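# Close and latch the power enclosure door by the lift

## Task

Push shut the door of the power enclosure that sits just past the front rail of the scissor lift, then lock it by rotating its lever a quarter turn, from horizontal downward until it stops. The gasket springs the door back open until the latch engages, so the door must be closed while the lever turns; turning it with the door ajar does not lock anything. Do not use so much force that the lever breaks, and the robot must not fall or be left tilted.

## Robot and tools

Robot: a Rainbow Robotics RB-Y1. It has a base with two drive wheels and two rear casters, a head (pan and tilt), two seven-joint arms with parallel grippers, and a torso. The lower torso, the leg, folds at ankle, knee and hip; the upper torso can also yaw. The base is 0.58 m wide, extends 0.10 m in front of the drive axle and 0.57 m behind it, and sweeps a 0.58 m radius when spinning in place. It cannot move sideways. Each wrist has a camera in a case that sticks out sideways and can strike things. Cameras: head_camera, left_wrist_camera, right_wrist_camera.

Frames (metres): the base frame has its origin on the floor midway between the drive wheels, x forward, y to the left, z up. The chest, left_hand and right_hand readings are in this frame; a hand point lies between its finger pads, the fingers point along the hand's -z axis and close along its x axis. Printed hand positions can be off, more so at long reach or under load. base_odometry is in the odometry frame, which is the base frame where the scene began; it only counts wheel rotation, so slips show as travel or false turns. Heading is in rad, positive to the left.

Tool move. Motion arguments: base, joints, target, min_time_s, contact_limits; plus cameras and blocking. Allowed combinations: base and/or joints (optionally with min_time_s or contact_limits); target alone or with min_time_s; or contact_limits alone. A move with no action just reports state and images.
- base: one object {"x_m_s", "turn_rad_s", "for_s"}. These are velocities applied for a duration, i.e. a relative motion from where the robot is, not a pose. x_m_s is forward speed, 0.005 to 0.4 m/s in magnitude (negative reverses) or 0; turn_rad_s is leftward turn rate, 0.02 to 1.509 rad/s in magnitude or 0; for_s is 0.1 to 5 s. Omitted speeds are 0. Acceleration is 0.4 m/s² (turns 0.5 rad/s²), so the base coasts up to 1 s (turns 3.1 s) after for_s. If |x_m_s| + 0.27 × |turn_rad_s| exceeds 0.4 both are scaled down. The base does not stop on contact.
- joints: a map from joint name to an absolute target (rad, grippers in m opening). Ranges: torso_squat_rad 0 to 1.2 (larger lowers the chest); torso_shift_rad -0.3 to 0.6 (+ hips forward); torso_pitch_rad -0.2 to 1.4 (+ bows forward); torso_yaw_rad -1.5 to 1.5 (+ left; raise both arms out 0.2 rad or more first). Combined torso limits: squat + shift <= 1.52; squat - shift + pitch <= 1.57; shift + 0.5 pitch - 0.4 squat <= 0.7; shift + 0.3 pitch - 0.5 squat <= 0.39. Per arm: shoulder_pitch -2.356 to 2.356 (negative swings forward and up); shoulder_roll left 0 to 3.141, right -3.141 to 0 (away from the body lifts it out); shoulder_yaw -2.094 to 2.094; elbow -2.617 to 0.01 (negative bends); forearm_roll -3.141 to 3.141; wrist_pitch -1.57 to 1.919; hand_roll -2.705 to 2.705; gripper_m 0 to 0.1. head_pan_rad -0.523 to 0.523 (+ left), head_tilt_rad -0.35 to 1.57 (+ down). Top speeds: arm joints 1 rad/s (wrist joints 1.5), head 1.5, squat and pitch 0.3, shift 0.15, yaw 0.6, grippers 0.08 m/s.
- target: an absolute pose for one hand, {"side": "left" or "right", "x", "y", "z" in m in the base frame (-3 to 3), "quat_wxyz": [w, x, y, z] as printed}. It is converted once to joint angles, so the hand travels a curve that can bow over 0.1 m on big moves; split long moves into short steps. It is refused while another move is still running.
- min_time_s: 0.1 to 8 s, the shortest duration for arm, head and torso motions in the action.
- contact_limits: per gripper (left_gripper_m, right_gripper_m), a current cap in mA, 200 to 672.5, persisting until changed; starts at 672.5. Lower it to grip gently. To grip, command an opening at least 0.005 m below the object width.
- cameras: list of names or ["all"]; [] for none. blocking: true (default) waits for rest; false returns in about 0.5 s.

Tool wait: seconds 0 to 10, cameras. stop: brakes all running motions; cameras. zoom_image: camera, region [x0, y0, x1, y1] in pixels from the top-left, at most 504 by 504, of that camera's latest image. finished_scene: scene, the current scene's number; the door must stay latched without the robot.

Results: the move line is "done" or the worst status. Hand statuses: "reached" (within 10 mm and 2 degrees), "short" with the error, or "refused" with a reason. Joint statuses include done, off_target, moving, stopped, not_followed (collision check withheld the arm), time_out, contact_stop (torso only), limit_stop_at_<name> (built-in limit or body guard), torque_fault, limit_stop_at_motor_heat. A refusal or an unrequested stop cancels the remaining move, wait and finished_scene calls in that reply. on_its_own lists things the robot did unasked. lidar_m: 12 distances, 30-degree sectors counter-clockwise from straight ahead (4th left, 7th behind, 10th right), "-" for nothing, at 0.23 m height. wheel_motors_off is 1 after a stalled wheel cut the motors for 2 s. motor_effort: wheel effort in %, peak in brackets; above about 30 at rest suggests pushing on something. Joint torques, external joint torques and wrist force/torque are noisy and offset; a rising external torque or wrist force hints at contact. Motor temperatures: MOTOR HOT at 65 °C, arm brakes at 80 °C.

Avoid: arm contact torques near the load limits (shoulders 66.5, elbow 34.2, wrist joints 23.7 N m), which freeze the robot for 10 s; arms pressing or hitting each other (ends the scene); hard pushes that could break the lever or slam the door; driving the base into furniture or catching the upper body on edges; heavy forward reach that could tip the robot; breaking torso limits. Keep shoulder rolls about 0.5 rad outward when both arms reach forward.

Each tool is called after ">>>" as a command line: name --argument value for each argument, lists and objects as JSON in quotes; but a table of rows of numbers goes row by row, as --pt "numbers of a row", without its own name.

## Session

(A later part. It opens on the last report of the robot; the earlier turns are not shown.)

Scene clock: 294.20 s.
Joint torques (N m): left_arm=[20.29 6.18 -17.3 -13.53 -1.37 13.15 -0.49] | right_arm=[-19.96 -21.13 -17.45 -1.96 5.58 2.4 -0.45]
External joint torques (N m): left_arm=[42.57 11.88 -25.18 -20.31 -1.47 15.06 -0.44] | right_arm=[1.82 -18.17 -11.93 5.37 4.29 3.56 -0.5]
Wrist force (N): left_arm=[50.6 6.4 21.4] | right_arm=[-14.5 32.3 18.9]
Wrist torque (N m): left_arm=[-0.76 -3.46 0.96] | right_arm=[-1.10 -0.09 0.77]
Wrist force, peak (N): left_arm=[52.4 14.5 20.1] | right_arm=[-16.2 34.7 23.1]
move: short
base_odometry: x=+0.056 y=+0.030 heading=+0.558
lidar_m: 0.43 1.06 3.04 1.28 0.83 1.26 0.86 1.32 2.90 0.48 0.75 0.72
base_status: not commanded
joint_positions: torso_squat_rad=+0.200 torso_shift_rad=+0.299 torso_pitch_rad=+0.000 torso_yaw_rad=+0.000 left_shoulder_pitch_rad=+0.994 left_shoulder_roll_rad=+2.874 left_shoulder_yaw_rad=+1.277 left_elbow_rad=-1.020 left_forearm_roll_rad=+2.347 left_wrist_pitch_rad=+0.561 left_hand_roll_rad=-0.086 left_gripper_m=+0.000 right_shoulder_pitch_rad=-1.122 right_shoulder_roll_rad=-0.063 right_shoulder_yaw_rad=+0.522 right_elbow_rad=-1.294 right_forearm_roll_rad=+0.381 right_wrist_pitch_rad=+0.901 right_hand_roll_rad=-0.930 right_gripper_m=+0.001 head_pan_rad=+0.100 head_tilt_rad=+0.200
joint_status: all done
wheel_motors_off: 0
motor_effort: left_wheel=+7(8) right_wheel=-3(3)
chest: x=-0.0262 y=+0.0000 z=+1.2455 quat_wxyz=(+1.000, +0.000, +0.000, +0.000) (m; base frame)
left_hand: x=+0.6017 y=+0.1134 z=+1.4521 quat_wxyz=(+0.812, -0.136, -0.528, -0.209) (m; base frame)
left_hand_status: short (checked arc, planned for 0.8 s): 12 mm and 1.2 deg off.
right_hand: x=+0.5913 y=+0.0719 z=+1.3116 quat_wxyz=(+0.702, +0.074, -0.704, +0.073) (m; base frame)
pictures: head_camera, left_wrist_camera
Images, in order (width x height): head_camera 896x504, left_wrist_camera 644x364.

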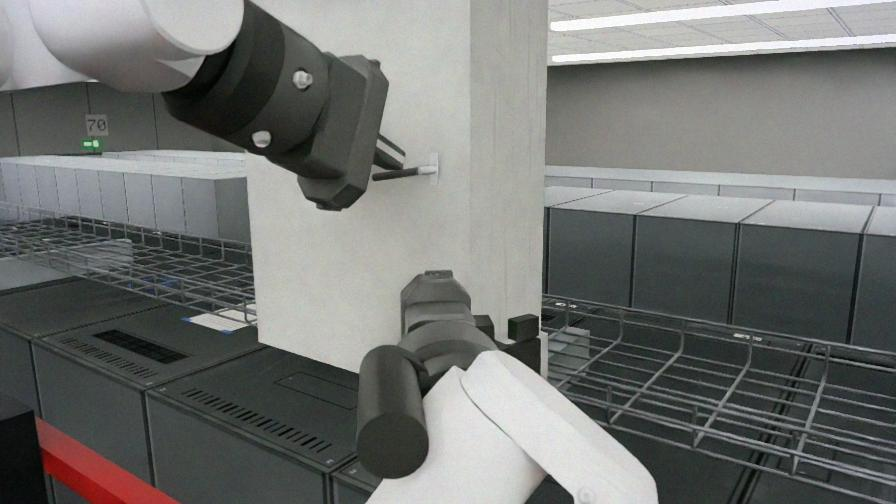

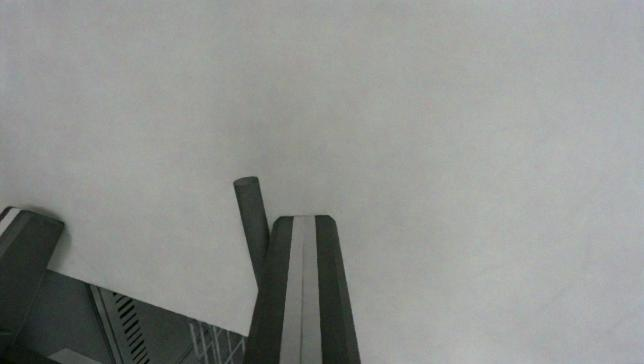

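>>> move --target '{"side":"left","x":0.609,"y":0.124,"z":1.43,"quat_wxyz":[0.817,-0.1329,-0.5206,-0.2087]}' --min_time_s 0.8

>>> move --target '{"side":"left","x":0.608,"y":0.122,"z":1.415,"quat_wxyz":[0.817,-0.1329,-0.5206,-0.2087]}' --min_time_s 0.8 --cameras '["head_camera","left_wrist_camera"]'

Scene clock: 299.60 s.
Joint torques (N m): left_arm=[-2.93 -2.77 -5.23 -1.5 -1.18 5.9 -0.39] | right_arm=[-17.02 -21.2 -16.75 2.09 4.13 2.54 -0.34]
External joint torques (N m): left_arm=[19.46 2.9 -13.24 -8.13 -1.3 7.83 -0.34] | right_arm=[4.76 -18.25 -11.26 9.42 2.83 3.69 -0.39]
Wrist force (N): left_arm=[20.6 3.7 9.2] | right_arm=[-9.9 28.9 36.2]
Wrist torque (N m): left_arm=[-0.73 -2.59 0.72] | right_arm=[-1.32 -0.34 0.77]
Wrist force, peak (N): left_arm=[79.8 -5.1 18.9] | right_arm=[-13.4 30.1 42.7]
move: short
base_odometry: x=+0.056 y=+0.030 heading=+0.557
lidar_m: 0.43 1.05 3.04 1.28 0.83 1.26 0.87 1.32 2.90 0.49 0.75 0.72
base_status: not commanded
joint_positions: torso_squat_rad=+0.200 torso_shift_rad=+0.299 torso_pitch_rad=+0.000 torso_yaw_rad=+0.000 left_shoulder_pitch_rad=+1.013 left_shoulder_roll_rad=+2.863 left_shoulder_yaw_rad=+1.293 left_elbow_rad=-1.018 left_forearm_roll_rad=+2.352 left_wrist_pitch_rad=+0.538 left_hand_roll_rad=-0.113 left_gripper_m=+0.000 right_shoulder_pitch_rad=-1.122 right_shoulder_roll_rad=-0.063 right_shoulder_yaw_rad=+0.522 right_elbow_rad=-1.295 right_forearm_roll_rad=+0.382 right_wrist_pitch_rad=+0.901 right_hand_roll_rad=-0.930 right_gripper_m=+0.001 head_pan_rad=+0.100 head_tilt_rad=+0.200
joint_status: left_shoulder_pitch_rad time_out (moved +0.019 of +0.043); left_shoulder_yaw_rad time_out (moved +0.016 of +0.001); left_elbow_rad time_out (moved +0.002 of -0.007); left_wrist_pitch_rad time_out (moved -0.023 of -0.015); the others done
wheel_motors_off: 0
on_its_own: left_shoulder_pitch_rad is held at +1.018, not at your +1.037, since a time_out; left_wrist_pitch_rad is held at +0.540, not at your +0.547, since a time_out
motor_effort: left_wheel=+2(8) right_wheel=+2(4)
chest: x=-0.0262 y=-0.0003 z=+1.2455 quat_wxyz=(+1.000, +0.000, +0.000, +0.000) (m; base frame)
left_hand: x=+0.6054 y=+0.1179 z=+1.4541 quat_wxyz=(+0.804, -0.138, -0.539, -0.209) (m; base frame)
left_hand_status: short (checked arc, planned for 0.8 s): time_out, 25 mm and 2.6 deg off.
right_hand: x=+0.5911 y=+0.0716 z=+1.3125 quat_wxyz=(+0.702, +0.074, -0.705, +0.073) (m; base frame)

not run: a stop that you did not command came earlier in this reply.

>>> wait --seconds 0.1 --cameras '["all"]'

>>> zoom_image --camera "head_camera" --region '[340, 100, 480, 240]'

Scene clock: 301.87 s.
Joint torques (N m): left_arm=[-2.89 -2.8 -5.22 -1.46 -1.19 5.88 -0.39] | right_arm=[-17.01 -20.71 -16.45 2.1 4.07 2.51 -0.41]
External joint torques (N m): left_arm=[19.5 2.87 -13.23 -8.08 -1.31 7.81 -0.34] | right_arm=[4.77 -17.76 -10.94 9.42 2.78 3.66 -0.46]
Wrist force (N): left_arm=[20.0 3.7 9.1] | right_arm=[-10.1 28.8 38.1]
Wrist torque (N m): left_arm=[-0.70 -2.65 0.73] | right_arm=[-1.35 -0.35 0.77]
Wrist force, peak (N): left_arm=[20.5 3.7 9.1] | right_arm=[-10.0 28.5 39.9]
base_odometry: x=+0.056 y=+0.030 heading=+0.557
lidar_m: 0.43 1.05 3.03 1.28 0.83 1.26 0.86 1.32 2.90 0.49 0.74 0.72
base_status: not commanded
joint_positions: torso_squat_rad=+0.200 torso_shift_rad=+0.299 torso_pitch_rad=+0.000 torso_yaw_rad=+0.000 left_shoulder_pitch_rad=+1.013 left_shoulder_roll_rad=+2.863 left_shoulder_yaw_rad=+1.293 left_elbow_rad=-1.018 left_forearm_roll_rad=+2.352 left_wrist_pitch_rad=+0.538 left_hand_roll_rad=-0.113 left_gripper_m=+0.000 right_shoulder_pitch_rad=-1.122 right_shoulder_roll_rad=-0.063 right_shoulder_yaw_rad=+0.522 right_elbow_rad=-1.295 right_forearm_roll_rad=+0.382 right_wrist_pitch_rad=+0.901 right_hand_roll_rad=-0.930 right_gripper_m=+0.001 head_pan_rad=+0.100 head_tilt_rad=+0.200
joint_status: left_shoulder_pitch_rad time_out (moved +0.019 of +0.043); left_shoulder_yaw_rad time_out (moved +0.016 of +0.001); left_elbow_rad time_out (moved +0.002 of -0.007); left_wrist_pitch_rad time_out (moved -0.023 of -0.015); the others done
wheel_motors_off: 0
on_its_own: left_shoulder_pitch_rad is held at +1.018, not at your +1.037, since a time_out; left_wrist_pitch_rad is held at +0.540, not at your +0.547, since a time_out
motor_effort: left_wheel=+2(8) right_wheel=+2(4)
chest: x=-0.0262 y=-0.0003 z=+1.2455 quat_wxyz=(+1.000, +0.000, +0.000, +0.000) (m; base frame)
left_hand: x=+0.6054 y=+0.1179 z=+1.4541 quat_wxyz=(+0.804, -0.138, -0.539, -0.209) (m; base frame)
left_hand_status: short (checked arc, planned for 0.8 s): time_out, 25 mm and 2.6 deg off.
right_hand: x=+0.5911 y=+0.0716 z=+1.3125 quat_wxyz=(+0.702, +0.074, -0.705, +0.073) (m; base frame)
wait: 0.10 s; at rest from the start
pictures: head_camera, left_wrist_camera, right_wrist_camera
Images, in order (width x height): head_camera 896x504, left_wrist_camera 644x364, right_wrist_camera 644x364.

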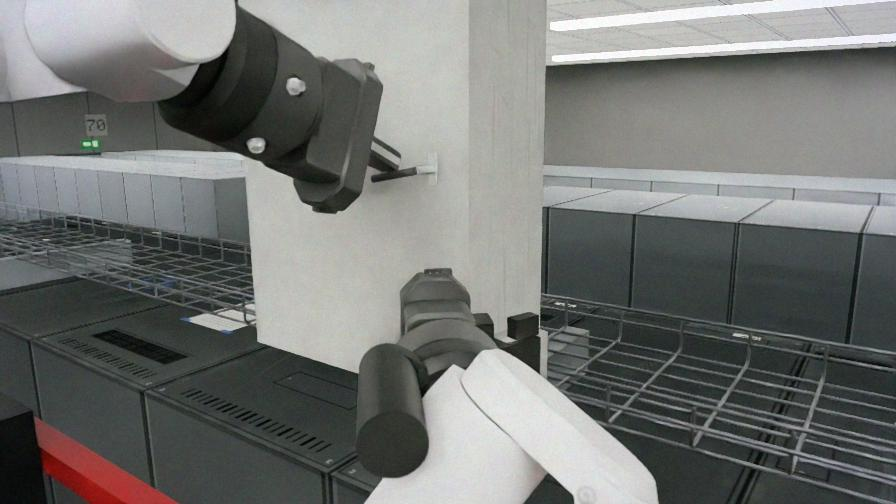

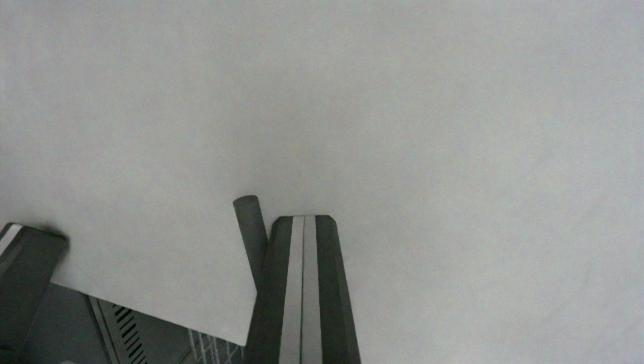

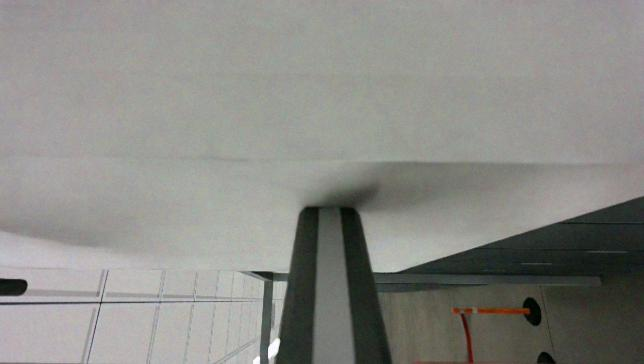

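Scaled by 3.600.

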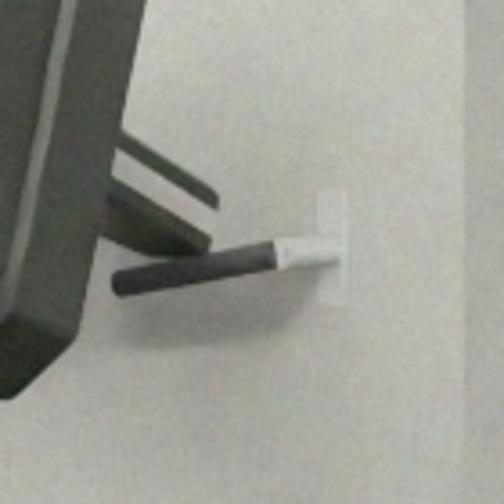

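>>> move --target '{"side":"left","x":0.606,"y":0.121,"z":1.468,"quat_wxyz":[0.817,-0.1329,-0.5206,-0.2087]}'

>>> move --target '{"side":"left","x":0.613,"y":0.132,"z":1.46,"quat_wxyz":[0.817,-0.1329,-0.5206,-0.2087]}'

>>> move --target '{"side":"left","x":0.613,"y":0.132,"z":1.435,"quat_wxyz":[0.817,-0.1329,-0.5206,-0.2087]}' --min_time_s 0.8 --cameras '["head_camera","left_wrist_camera"]'

>>> zoom_image --camera "head_camera" --region '[340, 100, 480, 240]'

Scene clock: 306.97 s.
Joint torques (N m): left_arm=[-21.19 -4.28 7.17 5.44 0.17 -1.56 -0.36] | right_arm=[-14.69 -19.77 -15.49 2.71 3.17 3.28 -0.32]
External joint torques (N m): left_arm=[1.43 1.61 -0.02 -0.87 -0.02 0.33 -0.31] | right_arm=[7.09 -16.81 -9.98 10.06 1.87 4.43 -0.37]
Wrist force (N): left_arm=[-11.2 10.9 6.6] | right_arm=[-5.8 28.2 30.9]
Wrist torque (N m): left_arm=[-0.78 -1.66 0.40] | right_arm=[-1.27 -0.41 0.81]
Wrist force, peak (N): left_arm=[23.6 19.9 1.2] | right_arm=[-7.7 29.5 41.4]
move: done
base_odometry: x=+0.056 y=+0.030 heading=+0.557
lidar_m: 0.43 1.05 3.04 1.28 0.83 1.26 0.85 1.31 2.90 0.49 0.74 0.72
base_status: not commanded
joint_positions: torso_squat_rad=+0.200 torso_shift_rad=+0.299 torso_pitch_rad=+0.001 torso_yaw_rad=+0.000 left_shoulder_pitch_rad=+1.004 left_shoulder_roll_rad=+2.915 left_shoulder_yaw_rad=+1.321 left_elbow_rad=-0.876 left_forearm_roll_rad=+2.383 left_wrist_pitch_rad=+0.673 left_hand_roll_rad=-0.157 left_gripper_m=+0.000 right_shoulder_pitch_rad=-1.123 right_shoulder_roll_rad=-0.064 right_shoulder_yaw_rad=+0.522 right_elbow_rad=-1.295 right_forearm_roll_rad=+0.382 right_wrist_pitch_rad=+0.901 right_hand_roll_rad=-0.930 right_gripper_m=+0.001 head_pan_rad=+0.100 head_tilt_rad=+0.200
joint_status: all done
wheel_motors_off: 0
motor_effort: left_wheel=+4(5) right_wheel=+2(4)
chest: x=-0.0256 y=+0.0001 z=+1.2455 quat_wxyz=(+1.000, +0.000, +0.000, +0.000) (m; base frame)
left_hand: x=+0.6066 y=+0.1216 z=+1.4675 quat_wxyz=(+0.817, -0.133, -0.521, -0.208) (m; base frame)
left_hand_status: reached (checked arc, planned for 0.4 s): 1 mm and 0.1 deg off.
right_hand: x=+0.5918 y=+0.0720 z=+1.3122 quat_wxyz=(+0.702, +0.074, -0.705, +0.073) (m; base frame)

Scene clock: 307.50 s.
Joint torques (N m): left_arm=[-22.2 -5.01 8.06 5.57 0.27 -1.62 -0.31] | right_arm=[-14.32 -19.98 -15.71 2.76 3.25 3.71 -0.22]
External joint torques (N m): left_arm=[0.73 0.92 0.85 -0.53 0.03 0.25 -0.26] | right_arm=[7.45 -17.02 -10.2 10.08 1.96 4.87 -0.27]
Wrist force (N): left_arm=[-11.4 10.9 6.9] | right_arm=[-6.9 31.4 30.2]
Wrist torque (N m): left_arm=[-0.77 -1.66 0.43] | right_arm=[-1.26 -0.41 0.80]
Wrist force, peak (N): left_arm=[-12.2 11.7 6.2] | right_arm=[-6.3 28.8 39.0]
move: done
base_odometry: x=+0.056 y=+0.030 heading=+0.558
lidar_m: 0.43 1.05 3.03 1.28 0.83 1.26 0.86 1.32 2.90 0.49 0.75 0.72
base_status: not commanded
joint_positions: torso_squat_rad=+0.200 torso_shift_rad=+0.299 torso_pitch_rad=+0.001 torso_yaw_rad=+0.000 left_shoulder_pitch_rad=+1.036 left_shoulder_roll_rad=+2.911 left_shoulder_yaw_rad=+1.337 left_elbow_rad=-0.853 left_forearm_roll_rad=+2.396 left_wrist_pitch_rad=+0.675 left_hand_roll_rad=-0.200 left_gripper_m=+0.000 right_shoulder_pitch_rad=-1.123 right_shoulder_roll_rad=-0.063 right_shoulder_yaw_rad=+0.522 right_elbow_rad=-1.295 right_forearm_roll_rad=+0.382 right_wrist_pitch_rad=+0.901 right_hand_roll_rad=-0.930 right_gripper_m=+0.001 head_pan_rad=+0.100 head_tilt_rad=+0.200
joint_status: all done
wheel_motors_off: 0
motor_effort: left_wheel=+6(7) right_wheel=+2(4)
chest: x=-0.0255 y=+0.0002 z=+1.2455 quat_wxyz=(+1.000, +0.000, +0.001, +0.000) (m; base frame)
left_hand: x=+0.6128 y=+0.1324 z=+1.4599 quat_wxyz=(+0.817, -0.132, -0.521, -0.208) (m; base frame)
left_hand_status: reached (checked arc, planned for 0.2 s): 0 mm and 0.2 deg off.
right_hand: x=+0.5919 y=+0.0723 z=+1.3121 quat_wxyz=(+0.702, +0.074, -0.705, +0.073) (m; base frame)

Scene clock: 308.63 s.
Joint torques (N m): left_arm=[-2.06 5.39 -2.22 -5.92 0.06 4.97 -0.11] | right_arm=[-15 -18.62 -14.65 0 3.72 2.84 -0.15]
External joint torques (N m): left_arm=[20.81 11.23 -10.06 -12.19 -0.14 6.85 -0.06] | right_arm=[6.78 -15.64 -9.13 7.33 2.43 4 -0.2]
Wrist force (N): left_arm=[16.6 16.0 21.8] | right_arm=[-8.9 29.5 19.3]
Wrist torque (N m): left_arm=[-0.74 -2.34 0.57] | right_arm=[-1.23 -0.25 0.79]
Wrist force, peak (N): left_arm=[15.3 27.2 17.4] | right_arm=[-6.4 31.8 30.0]
move: done
base_odometry: x=+0.056 y=+0.030 heading=+0.558
lidar_m: 0.43 1.06 3.04 1.28 0.83 1.26 0.86 1.32 2.90 0.49 0.74 0.72
base_status: not commanded
joint_positions: torso_squat_rad=+0.200 torso_shift_rad=+0.299 torso_pitch_rad=+0.001 torso_yaw_rad=+0.000 left_shoulder_pitch_rad=+1.055 left_shoulder_roll_rad=+2.874 left_shoulder_yaw_rad=+1.322 left_elbow_rad=-0.949 left_forearm_roll_rad=+2.383 left_wrist_pitch_rad=+0.606 left_hand_roll_rad=-0.180 left_gripper_m=+0.000 right_shoulder_pitch_rad=-1.123 right_shoulder_roll_rad=-0.064 right_shoulder_yaw_rad=+0.522 right_elbow_rad=-1.294 right_forearm_roll_rad=+0.382 right_wrist_pitch_rad=+0.901 right_hand_roll_rad=-0.930 right_gripper_m=+0.001 head_pan_rad=+0.100 head_tilt_rad=+0.200
joint_status: all done
wheel_motors_off: 0
motor_effort: left_wheel=+6(6) right_wheel=-3(3)
chest: x=-0.0257 y=+0.0003 z=+1.2455 quat_wxyz=(+1.000, +0.000, +0.000, +0.000) (m; base frame)
left_hand: x=+0.6115 y=+0.1325 z=+1.4411 quat_wxyz=(+0.816, -0.136, -0.521, -0.210) (m; base frame)
left_hand_status: reached (checked arc, planned for 0.8 s): 6 mm and 0.4 deg off.
right_hand: x=+0.5919 y=+0.0720 z=+1.3120 quat_wxyz=(+0.702, +0.073, -0.705, +0.073) (m; base frame)
pictures: head_camera, left_wrist_camera
Images, in order (width x height): head_camera 896x504, left_wrist_camera 644x364.

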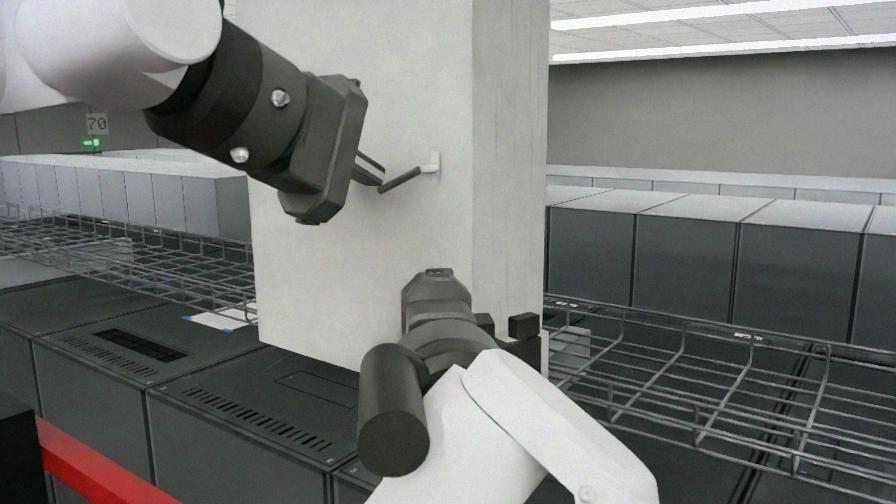

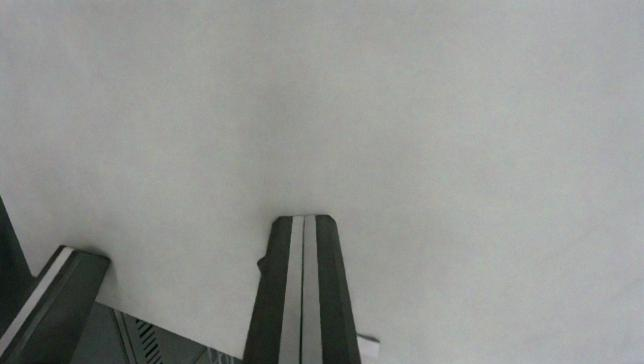

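Scaled by 3.600.

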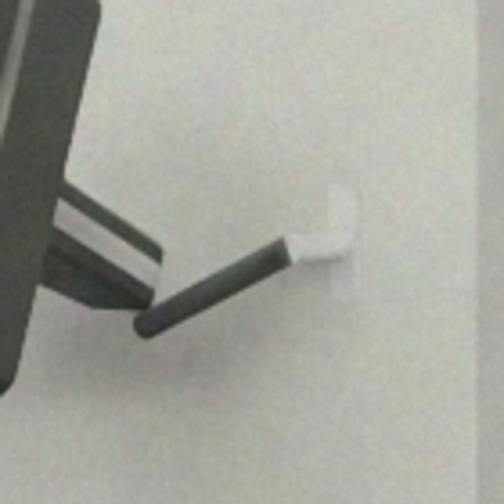

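>>> move --target '{"side":"left","x":0.607,"y":0.123,"z":1.418,"quat_wxyz":[0.817,-0.1329,-0.5206,-0.2087]}' --min_time_s 0.8

>>> move --target '{"side":"left","x":0.597,"y":0.106,"z":1.404,"quat_wxyz":[0.817,-0.1329,-0.5206,-0.2087]}' --min_time_s 0.8 --cameras '["head_camera","left_wrist_camera"]'

>>> zoom_image --camera "head_camera" --region '[340, 100, 480, 240]'

Scene clock: 313.47 s.
Joint torques (N m): left_arm=[-9.82 8.64 2.29 -7.69 1.39 4.3 -0.12] | right_arm=[-15.69 -15.74 -13.49 -0.29 2.97 2.1 -0.33]
External joint torques (N m): left_arm=[12.73 14.32 -6.04 -14.47 1.29 6.21 -0.07] | right_arm=[6.1 -12.74 -7.97 7.04 1.68 3.26 -0.38]
Wrist force (N): left_arm=[12.7 24.8 17.6] | right_arm=[-7.9 25.9 20.8]
Wrist torque (N m): left_arm=[-0.48 -2.24 0.56] | right_arm=[-1.25 -0.30 0.76]
Wrist force, peak (N): left_arm=[17.6 29.9 25.5] | right_arm=[-8.9 28.9 20.6]
move: done
base_odometry: x=+0.056 y=+0.030 heading=+0.558
lidar_m: 0.43 1.05 3.04 1.29 0.83 1.26 0.86 1.32 2.90 0.48 0.75 0.72
base_status: not commanded
joint_positions: torso_squat_rad=+0.200 torso_shift_rad=+0.299 torso_pitch_rad=+0.001 torso_yaw_rad=+0.000 left_shoulder_pitch_rad=+1.036 left_shoulder_roll_rad=+2.847 left_shoulder_yaw_rad=+1.261 left_elbow_rad=-1.078 left_forearm_roll_rad=+2.335 left_wrist_pitch_rad=+0.501 left_hand_roll_rad=-0.090 left_gripper_m=+0.000 right_shoulder_pitch_rad=-1.123 right_shoulder_roll_rad=-0.065 right_shoulder_yaw_rad=+0.521 right_elbow_rad=-1.294 right_forearm_roll_rad=+0.382 right_wrist_pitch_rad=+0.902 right_hand_roll_rad=-0.930 right_gripper_m=+0.001 head_pan_rad=+0.100 head_tilt_rad=+0.200
joint_status: all done
wheel_motors_off: 0
motor_effort: left_wheel=+7(7) right_wheel=-5(6)
chest: x=-0.0257 y=+0.0004 z=+1.2455 quat_wxyz=(+1.000, +0.000, +0.000, +0.000) (m; base frame)
left_hand: x=+0.6073 y=+0.1249 z=+1.4227 quat_wxyz=(+0.815, -0.134, -0.524, -0.207) (m; base frame)
left_hand_status: reached (checked arc, planned for 0.8 s): 5 mm and 0.5 deg off.
right_hand: x=+0.5922 y=+0.0716 z=+1.3121 quat_wxyz=(+0.702, +0.073, -0.705, +0.073) (m; base frame)

Scene clock: 314.60 s.
Joint torques (N m): left_arm=[-21.55 13.69 15.1 -9.56 3.02 0.53 -0.21] | right_arm=[-15.74 -14.63 -12.43 -0.74 2.36 1.45 -0.26]
External joint torques (N m): left_arm=[0.54 19.23 6.69 -16.9 3.02 2.43 -0.16] | right_arm=[6.04 -11.62 -6.91 6.59 1.07 2.6 -0.31]
Wrist force (N): left_arm=[-0.9 42.7 17.5] | right_arm=[-6.2 21.1 27.6]
Wrist torque (N m): left_arm=[-0.09 -1.90 0.50] | right_arm=[-1.49 -0.31 0.72]
Wrist force, peak (N): left_arm=[-1.2 43.9 18.2] | right_arm=[-8.0 21.5 28.5]
move: done
base_odometry: x=+0.056 y=+0.030 heading=+0.558
lidar_m: 0.43 1.06 3.05 1.29 0.83 1.26 0.86 1.32 2.90 0.49 0.75 0.72
base_status: not commanded
joint_positions: torso_squat_rad=+0.200 torso_shift_rad=+0.299 torso_pitch_rad=+0.001 torso_yaw_rad=+0.000 left_shoulder_pitch_rad=+0.988 left_shoulder_roll_rad=+2.842 left_shoulder_yaw_rad=+1.176 left_elbow_rad=-1.199 left_forearm_roll_rad=+2.278 left_wrist_pitch_rad=+0.410 left_hand_roll_rad=+0.034 left_gripper_m=+0.000 right_shoulder_pitch_rad=-1.123 right_shoulder_roll_rad=-0.065 right_shoulder_yaw_rad=+0.521 right_elbow_rad=-1.294 right_forearm_roll_rad=+0.382 right_wrist_pitch_rad=+0.902 right_hand_roll_rad=-0.930 right_gripper_m=+0.001 head_pan_rad=+0.100 head_tilt_rad=+0.200
joint_status: all done
wheel_motors_off: 0
motor_effort: left_wheel=+9(10) right_wheel=-10(12)
chest: x=-0.0254 y=+0.0006 z=+1.2454 quat_wxyz=(+1.000, +0.000, +0.001, +0.000) (m; base frame)
left_hand: x=+0.5987 y=+0.1106 z=+1.4059 quat_wxyz=(+0.817, -0.133, -0.522, -0.206) (m; base frame)
left_hand_status: reached (checked arc, planned for 0.8 s): 5 mm and 0.4 deg off.
right_hand: x=+0.5927 y=+0.0716 z=+1.3117 quat_wxyz=(+0.702, +0.073, -0.704, +0.073) (m; base frame)
pictures: head_camera, left_wrist_camera
Images, in order (width x height): head_camera 896x504, left_wrist_camera 644x364.

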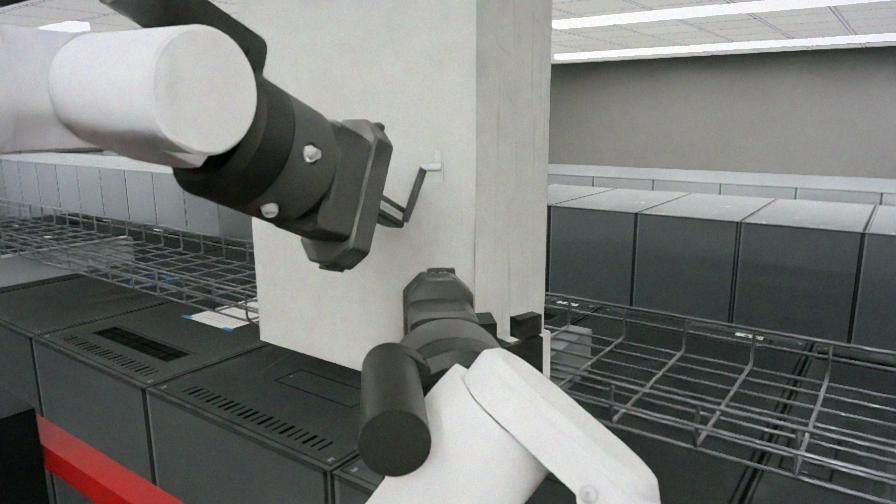

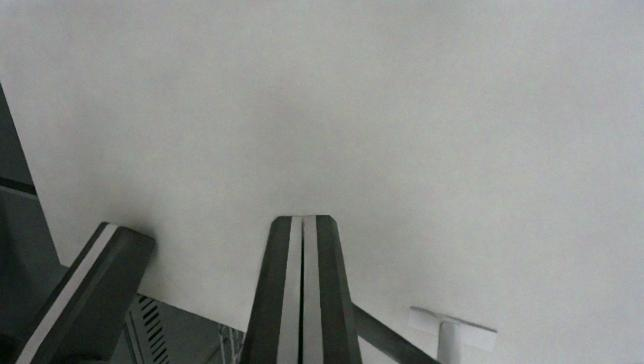

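Scaled by 3.600.

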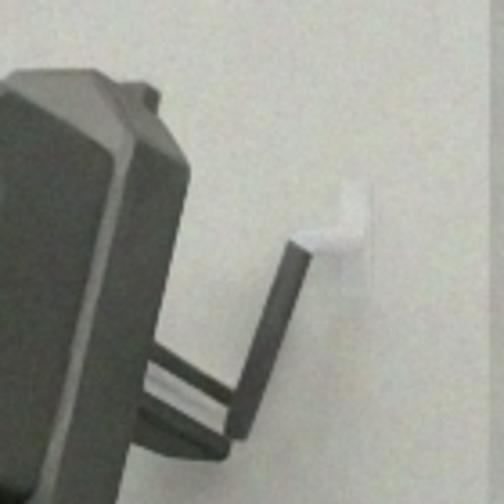

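>>> move --target '{"side":"left","x":0.588,"y":0.090,"z":1.408,"quat_wxyz":[0.817,-0.1329,-0.5206,-0.2087]}' --min_time_s 0.8 --cameras '["head_camera","left_wrist_camera"]'

>>> zoom_image --camera "head_camera" --region '[340, 100, 480, 240]'

Scene clock: 316.80 s.
Joint torques (N m): left_arm=[-21.63 13.62 14.79 -9.61 2.9 0.64 -0.13] | right_arm=[-15.99 -14 -11.77 -0.76 2.41 1.49 -0.44]
External joint torques (N m): left_arm=[0.46 19.16 6.35 -16.95 2.91 2.54 -0.07] | right_arm=[5.8 -10.99 -6.25 6.56 1.12 2.64 -0.49]
Wrist force (N): left_arm=[-0.5 42.6 17.3] | right_arm=[-6.8 21.0 25.5]
Wrist torque (N m): left_arm=[-0.13 -1.92 0.50] | right_arm=[-1.50 -0.38 0.77]
Wrist force, peak (N): left_arm=[-0.6 43.2 17.5] | right_arm=[-7.1 21.2 27.1]
move: refused
base_odometry: x=+0.056 y=+0.030 heading=+0.558
lidar_m: 0.44 1.06 3.04 1.28 0.83 1.26 0.86 1.31 2.89 0.49 0.75 0.72
base_status: not commanded
joint_positions: torso_squat_rad=+0.200 torso_shift_rad=+0.299 torso_pitch_rad=+0.001 torso_yaw_rad=+0.000 left_shoulder_pitch_rad=+0.988 left_shoulder_roll_rad=+2.842 left_shoulder_yaw_rad=+1.176 left_elbow_rad=-1.199 left_forearm_roll_rad=+2.278 left_wrist_pitch_rad=+0.410 left_hand_roll_rad=+0.034 left_gripper_m=+0.000 right_shoulder_pitch_rad=-1.123 right_shoulder_roll_rad=-0.065 right_shoulder_yaw_rad=+0.521 right_elbow_rad=-1.294 right_forearm_roll_rad=+0.382 right_wrist_pitch_rad=+0.902 right_hand_roll_rad=-0.930 right_gripper_m=+0.001 head_pan_rad=+0.100 head_tilt_rad=+0.200
joint_status: not commanded
wheel_motors_off: 0
motor_effort: left_wheel=+9(9) right_wheel=-11(13)
chest: x=-0.0254 y=+0.0006 z=+1.2454 quat_wxyz=(+1.000, +0.000, +0.001, +0.000) (m; base frame)
left_hand: x=+0.5987 y=+0.1106 z=+1.4059 quat_wxyz=(+0.817, -0.133, -0.522, -0.206) (m; base frame)
left_hand_status: refused: the posture found for that pose stands 18 mm from the other arm (limit 20 mm). Nothing moved. The solve starts from where the arm stands: from another posture it may find a clear one.
right_hand: x=+0.5927 y=+0.0716 z=+1.3117 quat_wxyz=(+0.702, +0.073, -0.704, +0.073) (m; base frame)
pictures: head_camera, left_wrist_camera
Images, in order (width x height): head_camera 896x504, left_wrist_camera 644x364.

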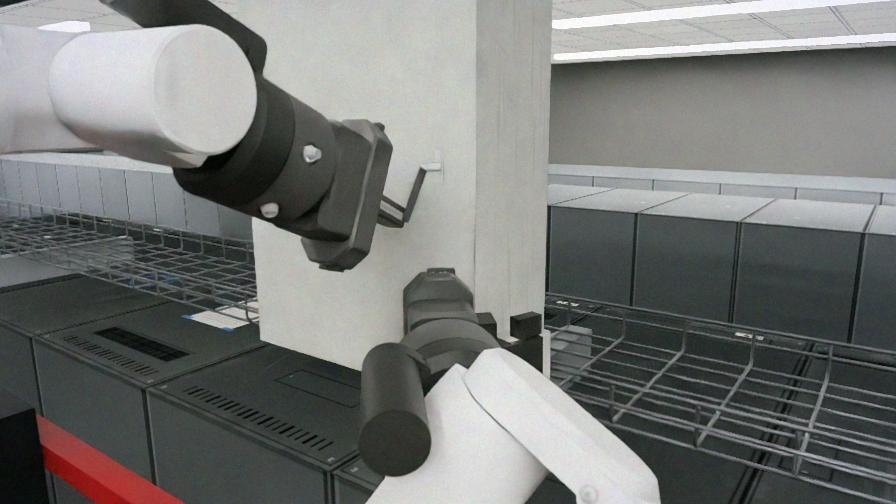

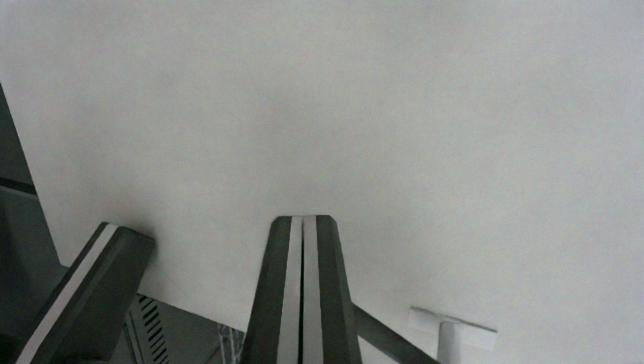

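Scaled by 3.600.

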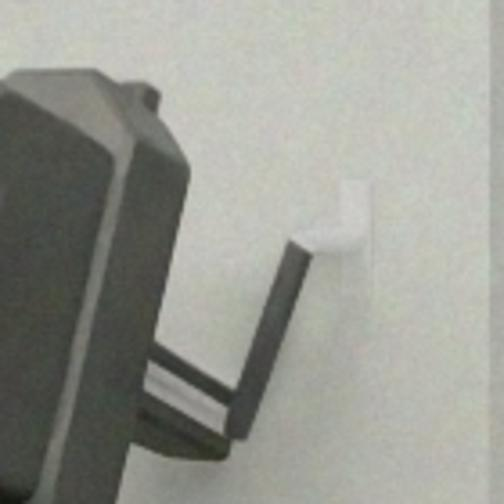

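>>> move --target '{"side":"left","x":0.590,"y":0.093,"z":1.415,"quat_wxyz":[0.817,-0.1329,-0.5206,-0.2087]}' --min_time_s 0.8 --cameras '["head_camera","left_wrist_camera"]'

>>> zoom_image --camera "head_camera" --region '[340, 100, 480, 240]'

Scene clock: 320.03 s.
Joint torques (N m): left_arm=[-47.98 14.96 35.01 -1.9 4.47 -8.22 0.33] | right_arm=[-15.81 -14.54 -12.24 0.89 2.42 1.92 -0.38]
External joint torques (N m): left_arm=[-26.16 20.47 26.81 -9.52 4.5 -6.33 0.38] | right_arm=[5.96 -11.53 -6.72 8.22 1.13 3.07 -0.43]
Wrist force (N): left_arm=[-34.3 57.2 6.8] | right_arm=[-5.7 24.3 25.4]
Wrist torque (N m): left_arm=[0.32 -1.05 0.16] | right_arm=[-1.37 -0.40 0.77]
Wrist force, peak (N): left_arm=[-36.4 59.6 3.6] | right_arm=[-5.8 24.5 30.6]
move: short
base_odometry: x=+0.056 y=+0.030 heading=+0.558
lidar_m: 0.43 1.06 3.04 1.29 0.83 1.26 0.85 1.31 2.90 0.49 0.75 0.72
base_status: not commanded
joint_positions: torso_squat_rad=+0.200 torso_shift_rad=+0.300 torso_pitch_rad=+0.003 torso_yaw_rad=+0.001 left_shoulder_pitch_rad=+0.945 left_shoulder_roll_rad=+2.857 left_shoulder_yaw_rad=+1.145 left_elbow_rad=-1.215 left_forearm_roll_rad=+2.265 left_wrist_pitch_rad=+0.418 left_hand_roll_rad=+0.089 left_gripper_m=+0.000 right_shoulder_pitch_rad=-1.123 right_shoulder_roll_rad=-0.065 right_shoulder_yaw_rad=+0.521 right_elbow_rad=-1.294 right_forearm_roll_rad=+0.382 right_wrist_pitch_rad=+0.902 right_hand_roll_rad=-0.930 right_gripper_m=+0.001 head_pan_rad=+0.100 head_tilt_rad=+0.200
joint_status: all done
wheel_motors_off: 0
motor_effort: left_wheel=+12(12) right_wheel=-17(19)
chest: x=-0.0245 y=+0.0011 z=+1.2453 quat_wxyz=(+1.000, -0.001, +0.001, +0.000) (m; base frame)
left_hand: x=+0.5937 y=+0.1015 z=+1.4094 quat_wxyz=(+0.821, -0.131, -0.517, -0.205) (m; base frame)
left_hand_status: short (checked arc, planned for 0.8 s): 11 mm and 0.8 deg off.
right_hand: x=+0.5936 y=+0.0726 z=+1.3106 quat_wxyz=(+0.703, +0.073, -0.704, +0.073) (m; base frame)
pictures: head_camera, left_wrist_camera
Images, in order (width x height): head_camera 896x504, left_wrist_camera 644x364.

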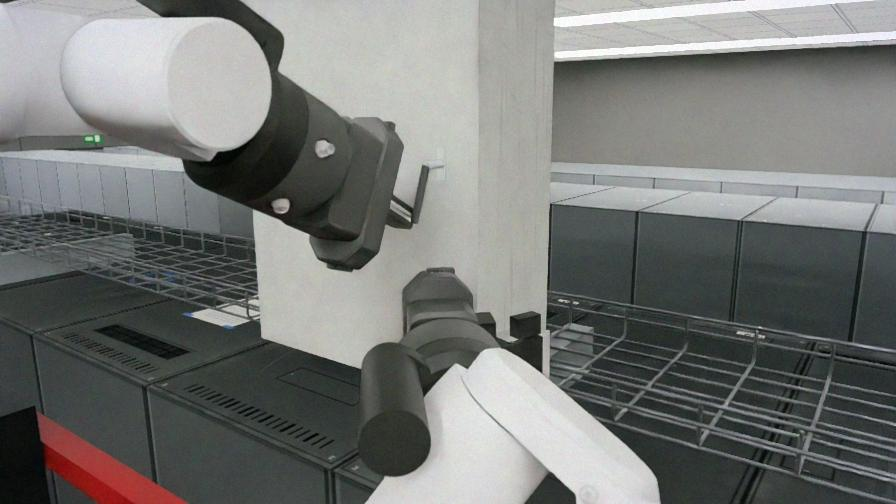

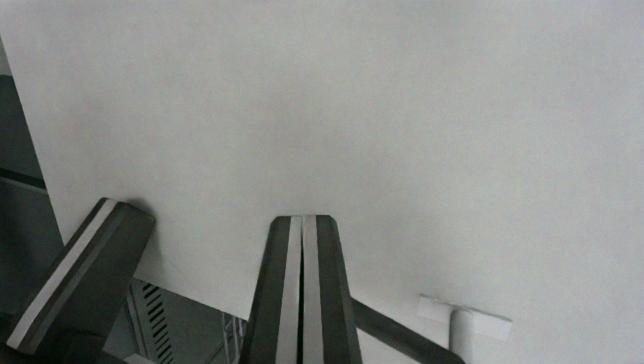

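Scaled by 3.600.

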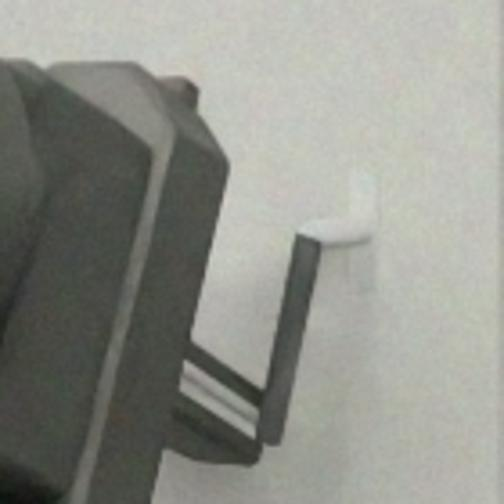

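>>> move --target '{"side":"left","x":0.587,"y":0.086,"z":1.416,"quat_wxyz":[0.817,-0.1329,-0.5206,-0.2087]}' --min_time_s 0.8 --cameras '["head_camera"]'

>>> zoom_image --camera "head_camera" --region '[340, 100, 480, 240]'

Scene clock: 322.90 s.
Joint torques (N m): left_arm=[-42.21 14.88 31.63 -3.14 4.07 -6.59 0.21] | right_arm=[-15.96 -15.08 -12.28 0.54 2.89 1.78 -0.33]
External joint torques (N m): left_arm=[-20.65 20.41 23.58 -10.99 4.13 -4.74 0.26] | right_arm=[5.82 -12.07 -6.76 7.87 1.6 2.93 -0.38]
Wrist force (N): left_arm=[-24.8 57.1 7.0] | right_arm=[-8.1 23.9 28.2]
Wrist torque (N m): left_arm=[0.24 -1.33 0.35] | right_arm=[-1.46 -0.35 0.77]
Wrist force, peak (N): left_arm=[-47.4 56.4 4.1] | right_arm=[-9.0 24.8 32.7]
move: done
base_odometry: x=+0.056 y=+0.030 heading=+0.558
lidar_m: 0.43 1.05 3.05 1.29 0.83 1.26 0.86 1.32 2.90 0.49 0.75 0.72
base_status: not commanded
joint_positions: torso_squat_rad=+0.200 torso_shift_rad=+0.300 torso_pitch_rad=+0.003 torso_yaw_rad=+0.001 left_shoulder_pitch_rad=+0.914 left_shoulder_roll_rad=+2.867 left_shoulder_yaw_rad=+1.120 left_elbow_rad=-1.237 left_forearm_roll_rad=+2.252 left_wrist_pitch_rad=+0.405 left_hand_roll_rad=+0.132 left_gripper_m=+0.000 right_shoulder_pitch_rad=-1.123 right_shoulder_roll_rad=-0.065 right_shoulder_yaw_rad=+0.521 right_elbow_rad=-1.294 right_forearm_roll_rad=+0.382 right_wrist_pitch_rad=+0.902 right_hand_roll_rad=-0.930 right_gripper_m=+0.001 head_pan_rad=+0.100 head_tilt_rad=+0.200
joint_status: all done
wheel_motors_off: 0
motor_effort: left_wheel=+15(16) right_wheel=-22(22)
chest: x=-0.0244 y=+0.0011 z=+1.2453 quat_wxyz=(+1.000, -0.001, +0.001, +0.000) (m; base frame)
left_hand: x=+0.5893 y=+0.0927 z=+1.4130 quat_wxyz=(+0.820, -0.131, -0.519, -0.205) (m; base frame)
left_hand_status: reached (checked arc, planned for 0.8 s): 8 mm and 0.6 deg off.
right_hand: x=+0.5936 y=+0.0726 z=+1.3105 quat_wxyz=(+0.703, +0.073, -0.704, +0.073) (m; base frame)
pictures: head_camera
Images, in order (width x height): head_camera 896x504.

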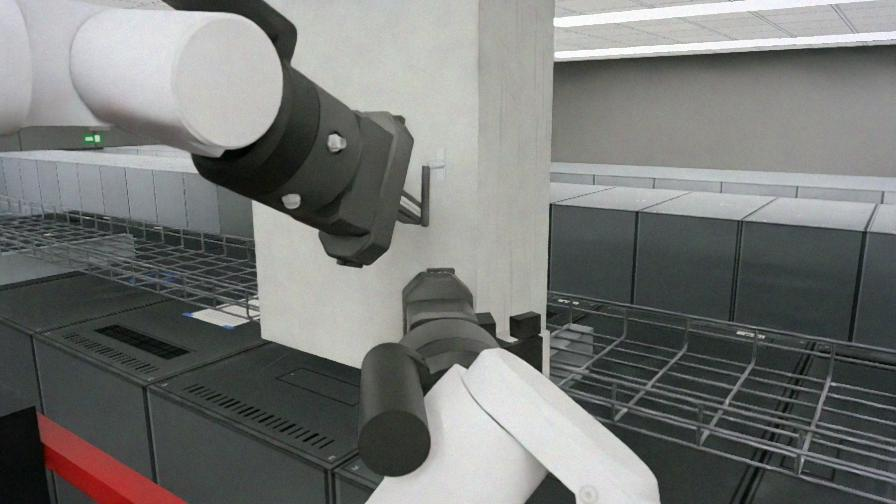

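Scaled by 3.600.

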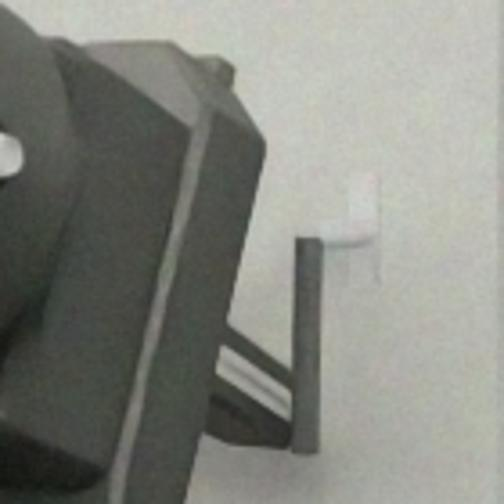

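>>> move --target '{"side":"left","x":0.586,"y":0.083,"z":1.417,"quat_wxyz":[0.817,-0.1329,-0.5206,-0.2087]}' --min_time_s 0.6

>>> move --target '{"side":"left","x":0.57,"y":0.12,"z":1.425,"quat_wxyz":[0.817,-0.1329,-0.5206,-0.2087]}'

>>> move --target '{"side":"left","x":0.53,"y":0.22,"z":1.45,"quat_wxyz":[0.817,-0.1329,-0.5206,-0.2087]}' --cameras '["head_camera"]'

>>> move --target '{"side":"right","x":0.55,"y":0.055,"z":1.31,"quat_wxyz":[0.7036,0.0706,-0.7036,0.0706]}' --cameras '["head_camera","right_wrist_camera"]'

>>> zoom_image --camera "head_camera" --region '[340, 100, 480, 240]'

Scene clock: 328.07 s.
Joint torques (N m): left_arm=[-46.56 19 36.11 -4.92 4.45 -8.01 -0.11] | right_arm=[-16.06 -15.14 -12.56 0.34 2.71 1.56 -0.51]
External joint torques (N m): left_arm=[-25.04 24.55 28.15 -12.85 4.53 -6.14 -0.05] | right_arm=[5.71 -12.13 -7.04 7.67 1.41 2.71 -0.56]
Wrist force (N): left_arm=[-29.5 65.4 8.8] | right_arm=[-7.5 21.4 27.1]
Wrist torque (N m): left_arm=[0.23 -1.29 0.56] | right_arm=[-1.48 -0.35 0.76]
Wrist force, peak (N): left_arm=[-30.0 65.5 8.5] | right_arm=[-7.7 23.5 29.9]
move: done
base_odometry: x=+0.056 y=+0.030 heading=+0.558
lidar_m: 0.43 1.06 3.05 1.28 0.83 1.26 0.86 1.32 2.90 0.48 0.75 0.72
base_status: not commanded
joint_positions: torso_squat_rad=+0.200 torso_shift_rad=+0.300 torso_pitch_rad=+0.003 torso_yaw_rad=+0.001 left_shoulder_pitch_rad=+0.903 left_shoulder_roll_rad=+2.873 left_shoulder_yaw_rad=+1.109 left_elbow_rad=-1.241 left_forearm_roll_rad=+2.248 left_wrist_pitch_rad=+0.400 left_hand_roll_rad=+0.149 left_gripper_m=+0.000 right_shoulder_pitch_rad=-1.123 right_shoulder_roll_rad=-0.065 right_shoulder_yaw_rad=+0.521 right_elbow_rad=-1.294 right_forearm_roll_rad=+0.382 right_wrist_pitch_rad=+0.902 right_hand_roll_rad=-0.930 right_gripper_m=+0.001 head_pan_rad=+0.100 head_tilt_rad=+0.200
joint_status: all done
wheel_motors_off: 0
motor_effort: left_wheel=+15(15) right_wheel=-21(22)
chest: x=-0.0244 y=+0.0012 z=+1.2453 quat_wxyz=(+1.000, -0.001, +0.001, +0.000) (m; base frame)
left_hand: x=+0.5886 y=+0.0910 z=+1.4135 quat_wxyz=(+0.820, -0.130, -0.519, -0.203) (m; base frame)
left_hand_status: reached (checked arc, planned for 0.6 s): 9 mm and 0.8 deg off.
right_hand: x=+0.5936 y=+0.0728 z=+1.3105 quat_wxyz=(+0.703, +0.073, -0.704, +0.073) (m; base frame)

Scene clock: 329.07 s.
Joint torques (N m): left_arm=[-21.1 -2.04 9.45 6.36 0.07 -1.85 -0.42] | right_arm=[-17.64 -18.75 -14.89 -0.57 4.26 2.62 -0.35]
External joint torques (N m): left_arm=[-0.79 1.76 0.9 -1.25 0.12 0.04 -0.37] | right_arm=[4.13 -15.79 -9.38 6.79 2.97 3.77 -0.4]
Wrist force (N): left_arm=[-12.3 9.3 6.6] | right_arm=[-12.1 30.8 23.7]
Wrist torque (N m): left_arm=[-0.62 -1.80 0.38] | right_arm=[-1.20 -0.21 0.76]
Wrist force, peak (N): left_arm=[-29.5 65.1 8.4] | right_arm=[-12.6 30.7 30.7]
move: done
base_odometry: x=+0.056 y=+0.030 heading=+0.558
lidar_m: 0.44 1.05 3.04 1.28 0.83 1.25 0.86 1.32 2.90 0.49 0.74 0.72
base_status: not commanded
joint_positions: torso_squat_rad=+0.200 torso_shift_rad=+0.300 torso_pitch_rad=+0.002 torso_yaw_rad=+0.000 left_shoulder_pitch_rad=+0.875 left_shoulder_roll_rad=+2.748 left_shoulder_yaw_rad=+1.117 left_elbow_rad=-1.337 left_forearm_roll_rad=+2.254 left_wrist_pitch_rad=+0.421 left_hand_roll_rad=+0.095 left_gripper_m=+0.000 right_shoulder_pitch_rad=-1.122 right_shoulder_roll_rad=-0.064 right_shoulder_yaw_rad=+0.522 right_elbow_rad=-1.294 right_forearm_roll_rad=+0.382 right_wrist_pitch_rad=+0.901 right_hand_roll_rad=-0.930 right_gripper_m=+0.001 head_pan_rad=+0.100 head_tilt_rad=+0.200
joint_status: all done
wheel_motors_off: 0
motor_effort: left_wheel=+9(15) right_wheel=-4(23)
chest: x=-0.0250 y=+0.0003 z=+1.2454 quat_wxyz=(+1.000, +0.000, +0.001, +0.000) (m; base frame)
left_hand: x=+0.5695 y=+0.1185 z=+1.4258 quat_wxyz=(+0.817, -0.132, -0.521, -0.209) (m; base frame)
left_hand_status: reached (checked arc, planned for 0.4 s): 2 mm and 0.1 deg off.
right_hand: x=+0.5928 y=+0.0719 z=+1.3108 quat_wxyz=(+0.703, +0.073, -0.704, +0.073) (m; base frame)

Scene clock: 330.07 s.
Joint torques (N m): left_arm=[-17.96 1.97 10.46 5.06 0.27 -1.84 -0.18] | right_arm=[-17.89 -18.28 -14.54 -0.59 4.09 2.4 -0.2]
External joint torques (N m): left_arm=[-0.49 1.11 0.7 -1.2 0.1 0.04 -0.13] | right_arm=[3.89 -15.32 -9.03 6.74 2.79 3.55 -0.25]
Wrist force (N): left_arm=[-11.9 9.0 7.0] | right_arm=[-11.4 28.5 22.2]
Wrist torque (N m): left_arm=[-0.55 -1.75 0.40] | right_arm=[-1.19 -0.23 0.76]
Wrist force, peak (N): left_arm=[-12.7 10.3 7.2] | right_arm=[-12.4 30.6 27.8]
move: done
base_odometry: x=+0.056 y=+0.030 heading=+0.558
lidar_m: 0.44 1.06 3.04 1.28 0.83 1.26 0.86 1.32 2.90 0.48 0.75 0.72
base_status: not commanded
joint_positions: torso_squat_rad=+0.200 torso_shift_rad=+0.299 torso_pitch_rad=+0.002 torso_yaw_rad=+0.000 left_shoulder_pitch_rad=+0.858 left_shoulder_roll_rad=+2.444 left_shoulder_yaw_rad=+1.166 left_elbow_rad=-1.421 left_forearm_roll_rad=+2.349 left_wrist_pitch_rad=+0.581 left_hand_roll_rad=-0.155 left_gripper_m=+0.000 right_shoulder_pitch_rad=-1.122 right_shoulder_roll_rad=-0.064 right_shoulder_yaw_rad=+0.522 right_elbow_rad=-1.294 right_forearm_roll_rad=+0.382 right_wrist_pitch_rad=+0.902 right_hand_roll_rad=-0.930 right_gripper_m=+0.001 head_pan_rad=+0.100 head_tilt_rad=+0.200
joint_status: all done
wheel_motors_off: 0
motor_effort: left_wheel=+8(9) right_wheel=-3(6)
chest: x=-0.0250 y=+0.0002 z=+1.2454 quat_wxyz=(+1.000, +0.000, +0.001, +0.000) (m; base frame)
left_hand: x=+0.5300 y=+0.2200 z=+1.4502 quat_wxyz=(+0.817, -0.133, -0.521, -0.208) (m; base frame)
left_hand_status: reached (checked arc, planned for 0.6 s): 0 mm and 0.1 deg off.
right_hand: x=+0.5928 y=+0.0717 z=+1.3108 quat_wxyz=(+0.703, +0.073, -0.704, +0.073) (m; base frame)
pictures: head_camera
Images, in order (width x height): head_camera 896x504.

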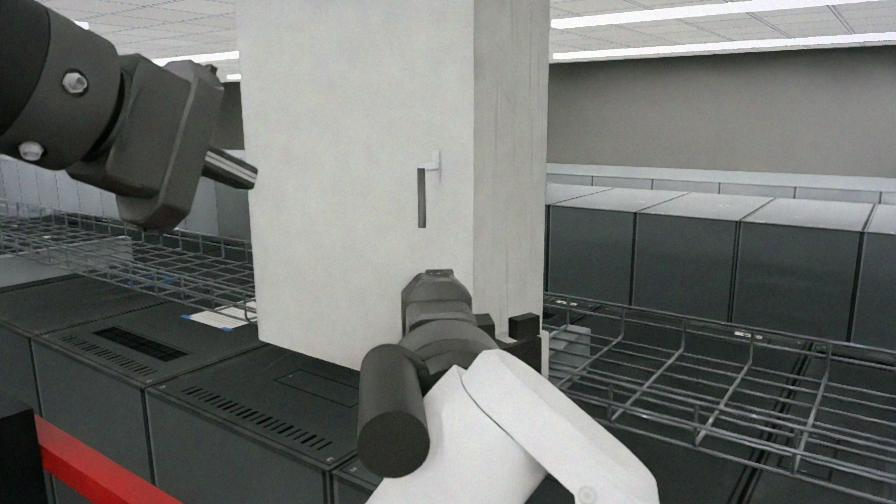

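Scene clock: 331.47 s.
Joint torques (N m): left_arm=[-17.93 1.25 10.07 5.42 0.15 -1.72 -0.01] | right_arm=[-20.07 -1.74 -6.19 -6.92 1.67 -1.7 0.06]
External joint torques (N m): left_arm=[-0.46 0.42 0.31 -0.84 -0.01 0.17 0.04] | right_arm=[-0.03 -0.38 -0.47 0.06 0.34 -0.42 0.01]
Wrist force (N): left_arm=[-12.2 9.4 7.0] | right_arm=[-9.8 11.1 2.6]
Wrist torque (N m): left_arm=[-0.60 -1.81 0.39] | right_arm=[-1.74 -0.17 0.63]
Wrist force, peak (N): left_arm=[-12.7 9.4 6.8] | right_arm=[-2.6 35.4 21.5]
move: done
base_odometry: x=+0.056 y=+0.030 heading=+0.557
lidar_m: 0.43 1.05 3.03 1.29 0.83 1.26 0.86 1.32 2.90 0.48 0.75 0.72
base_status: not commanded
joint_positions: torso_squat_rad=+0.200 torso_shift_rad=+0.300 torso_pitch_rad=+0.003 torso_yaw_rad=+0.000 left_shoulder_pitch_rad=+0.858 left_shoulder_roll_rad=+2.445 left_shoulder_yaw_rad=+1.166 left_elbow_rad=-1.421 left_forearm_roll_rad=+2.349 left_wrist_pitch_rad=+0.581 left_hand_roll_rad=-0.155 left_gripper_m=+0.000 right_shoulder_pitch_rad=-0.987 right_shoulder_roll_rad=-0.094 right_shoulder_yaw_rad=+0.544 right_elbow_rad=-1.587 right_forearm_roll_rad=+0.380 right_wrist_pitch_rad=+1.058 right_hand_roll_rad=-0.849 right_gripper_m=+0.001 head_pan_rad=+0.100 head_tilt_rad=+0.200
joint_status: all done
wheel_motors_off: 0
motor_effort: left_wheel=-1(8) right_wheel=+1(5)
chest: x=-0.0245 y=-0.0001 z=+1.2453 quat_wxyz=(+1.000, +0.000, +0.001, +0.000) (m; base frame)
left_hand: x=+0.5307 y=+0.2192 z=+1.4498 quat_wxyz=(+0.817, -0.133, -0.521, -0.209) (m; base frame)
right_hand: x=+0.5506 y=+0.0544 z=+1.3095 quat_wxyz=(+0.704, +0.071, -0.703, +0.070) (m; base frame)
right_hand_status: reached (checked arc, planned for 0.6 s): 1 mm and 0.1 deg off.
pictures: head_camera, right_wrist_camera
Images, in order (width x height): head_camera 896x504, right_wrist_camera 644x364.

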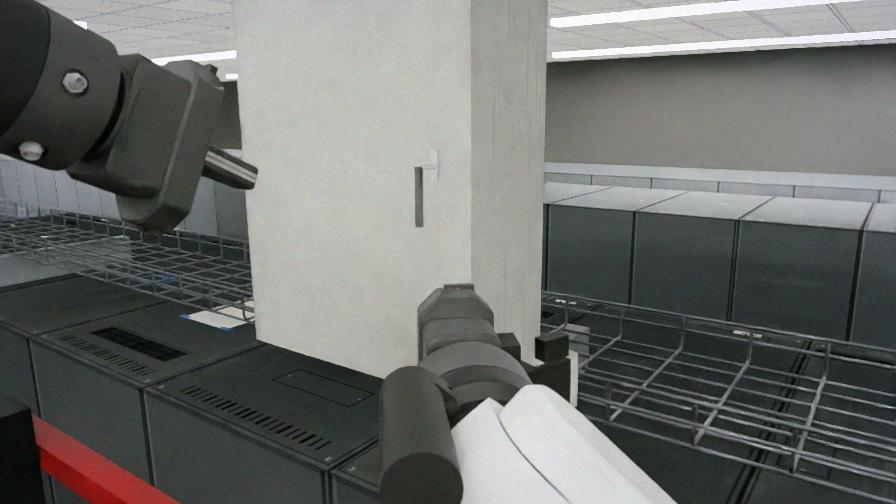

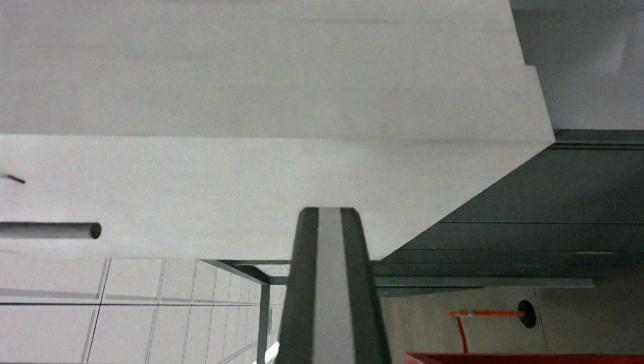

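Scaled by 3.600.

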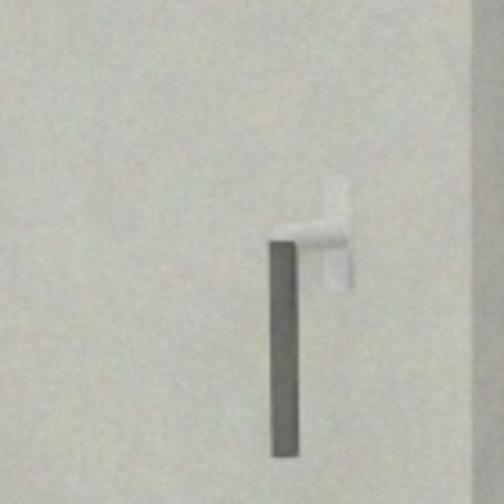

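Done; the door stays shut.

>>> finished_scene --scene 1

The scene is finished: the task was done.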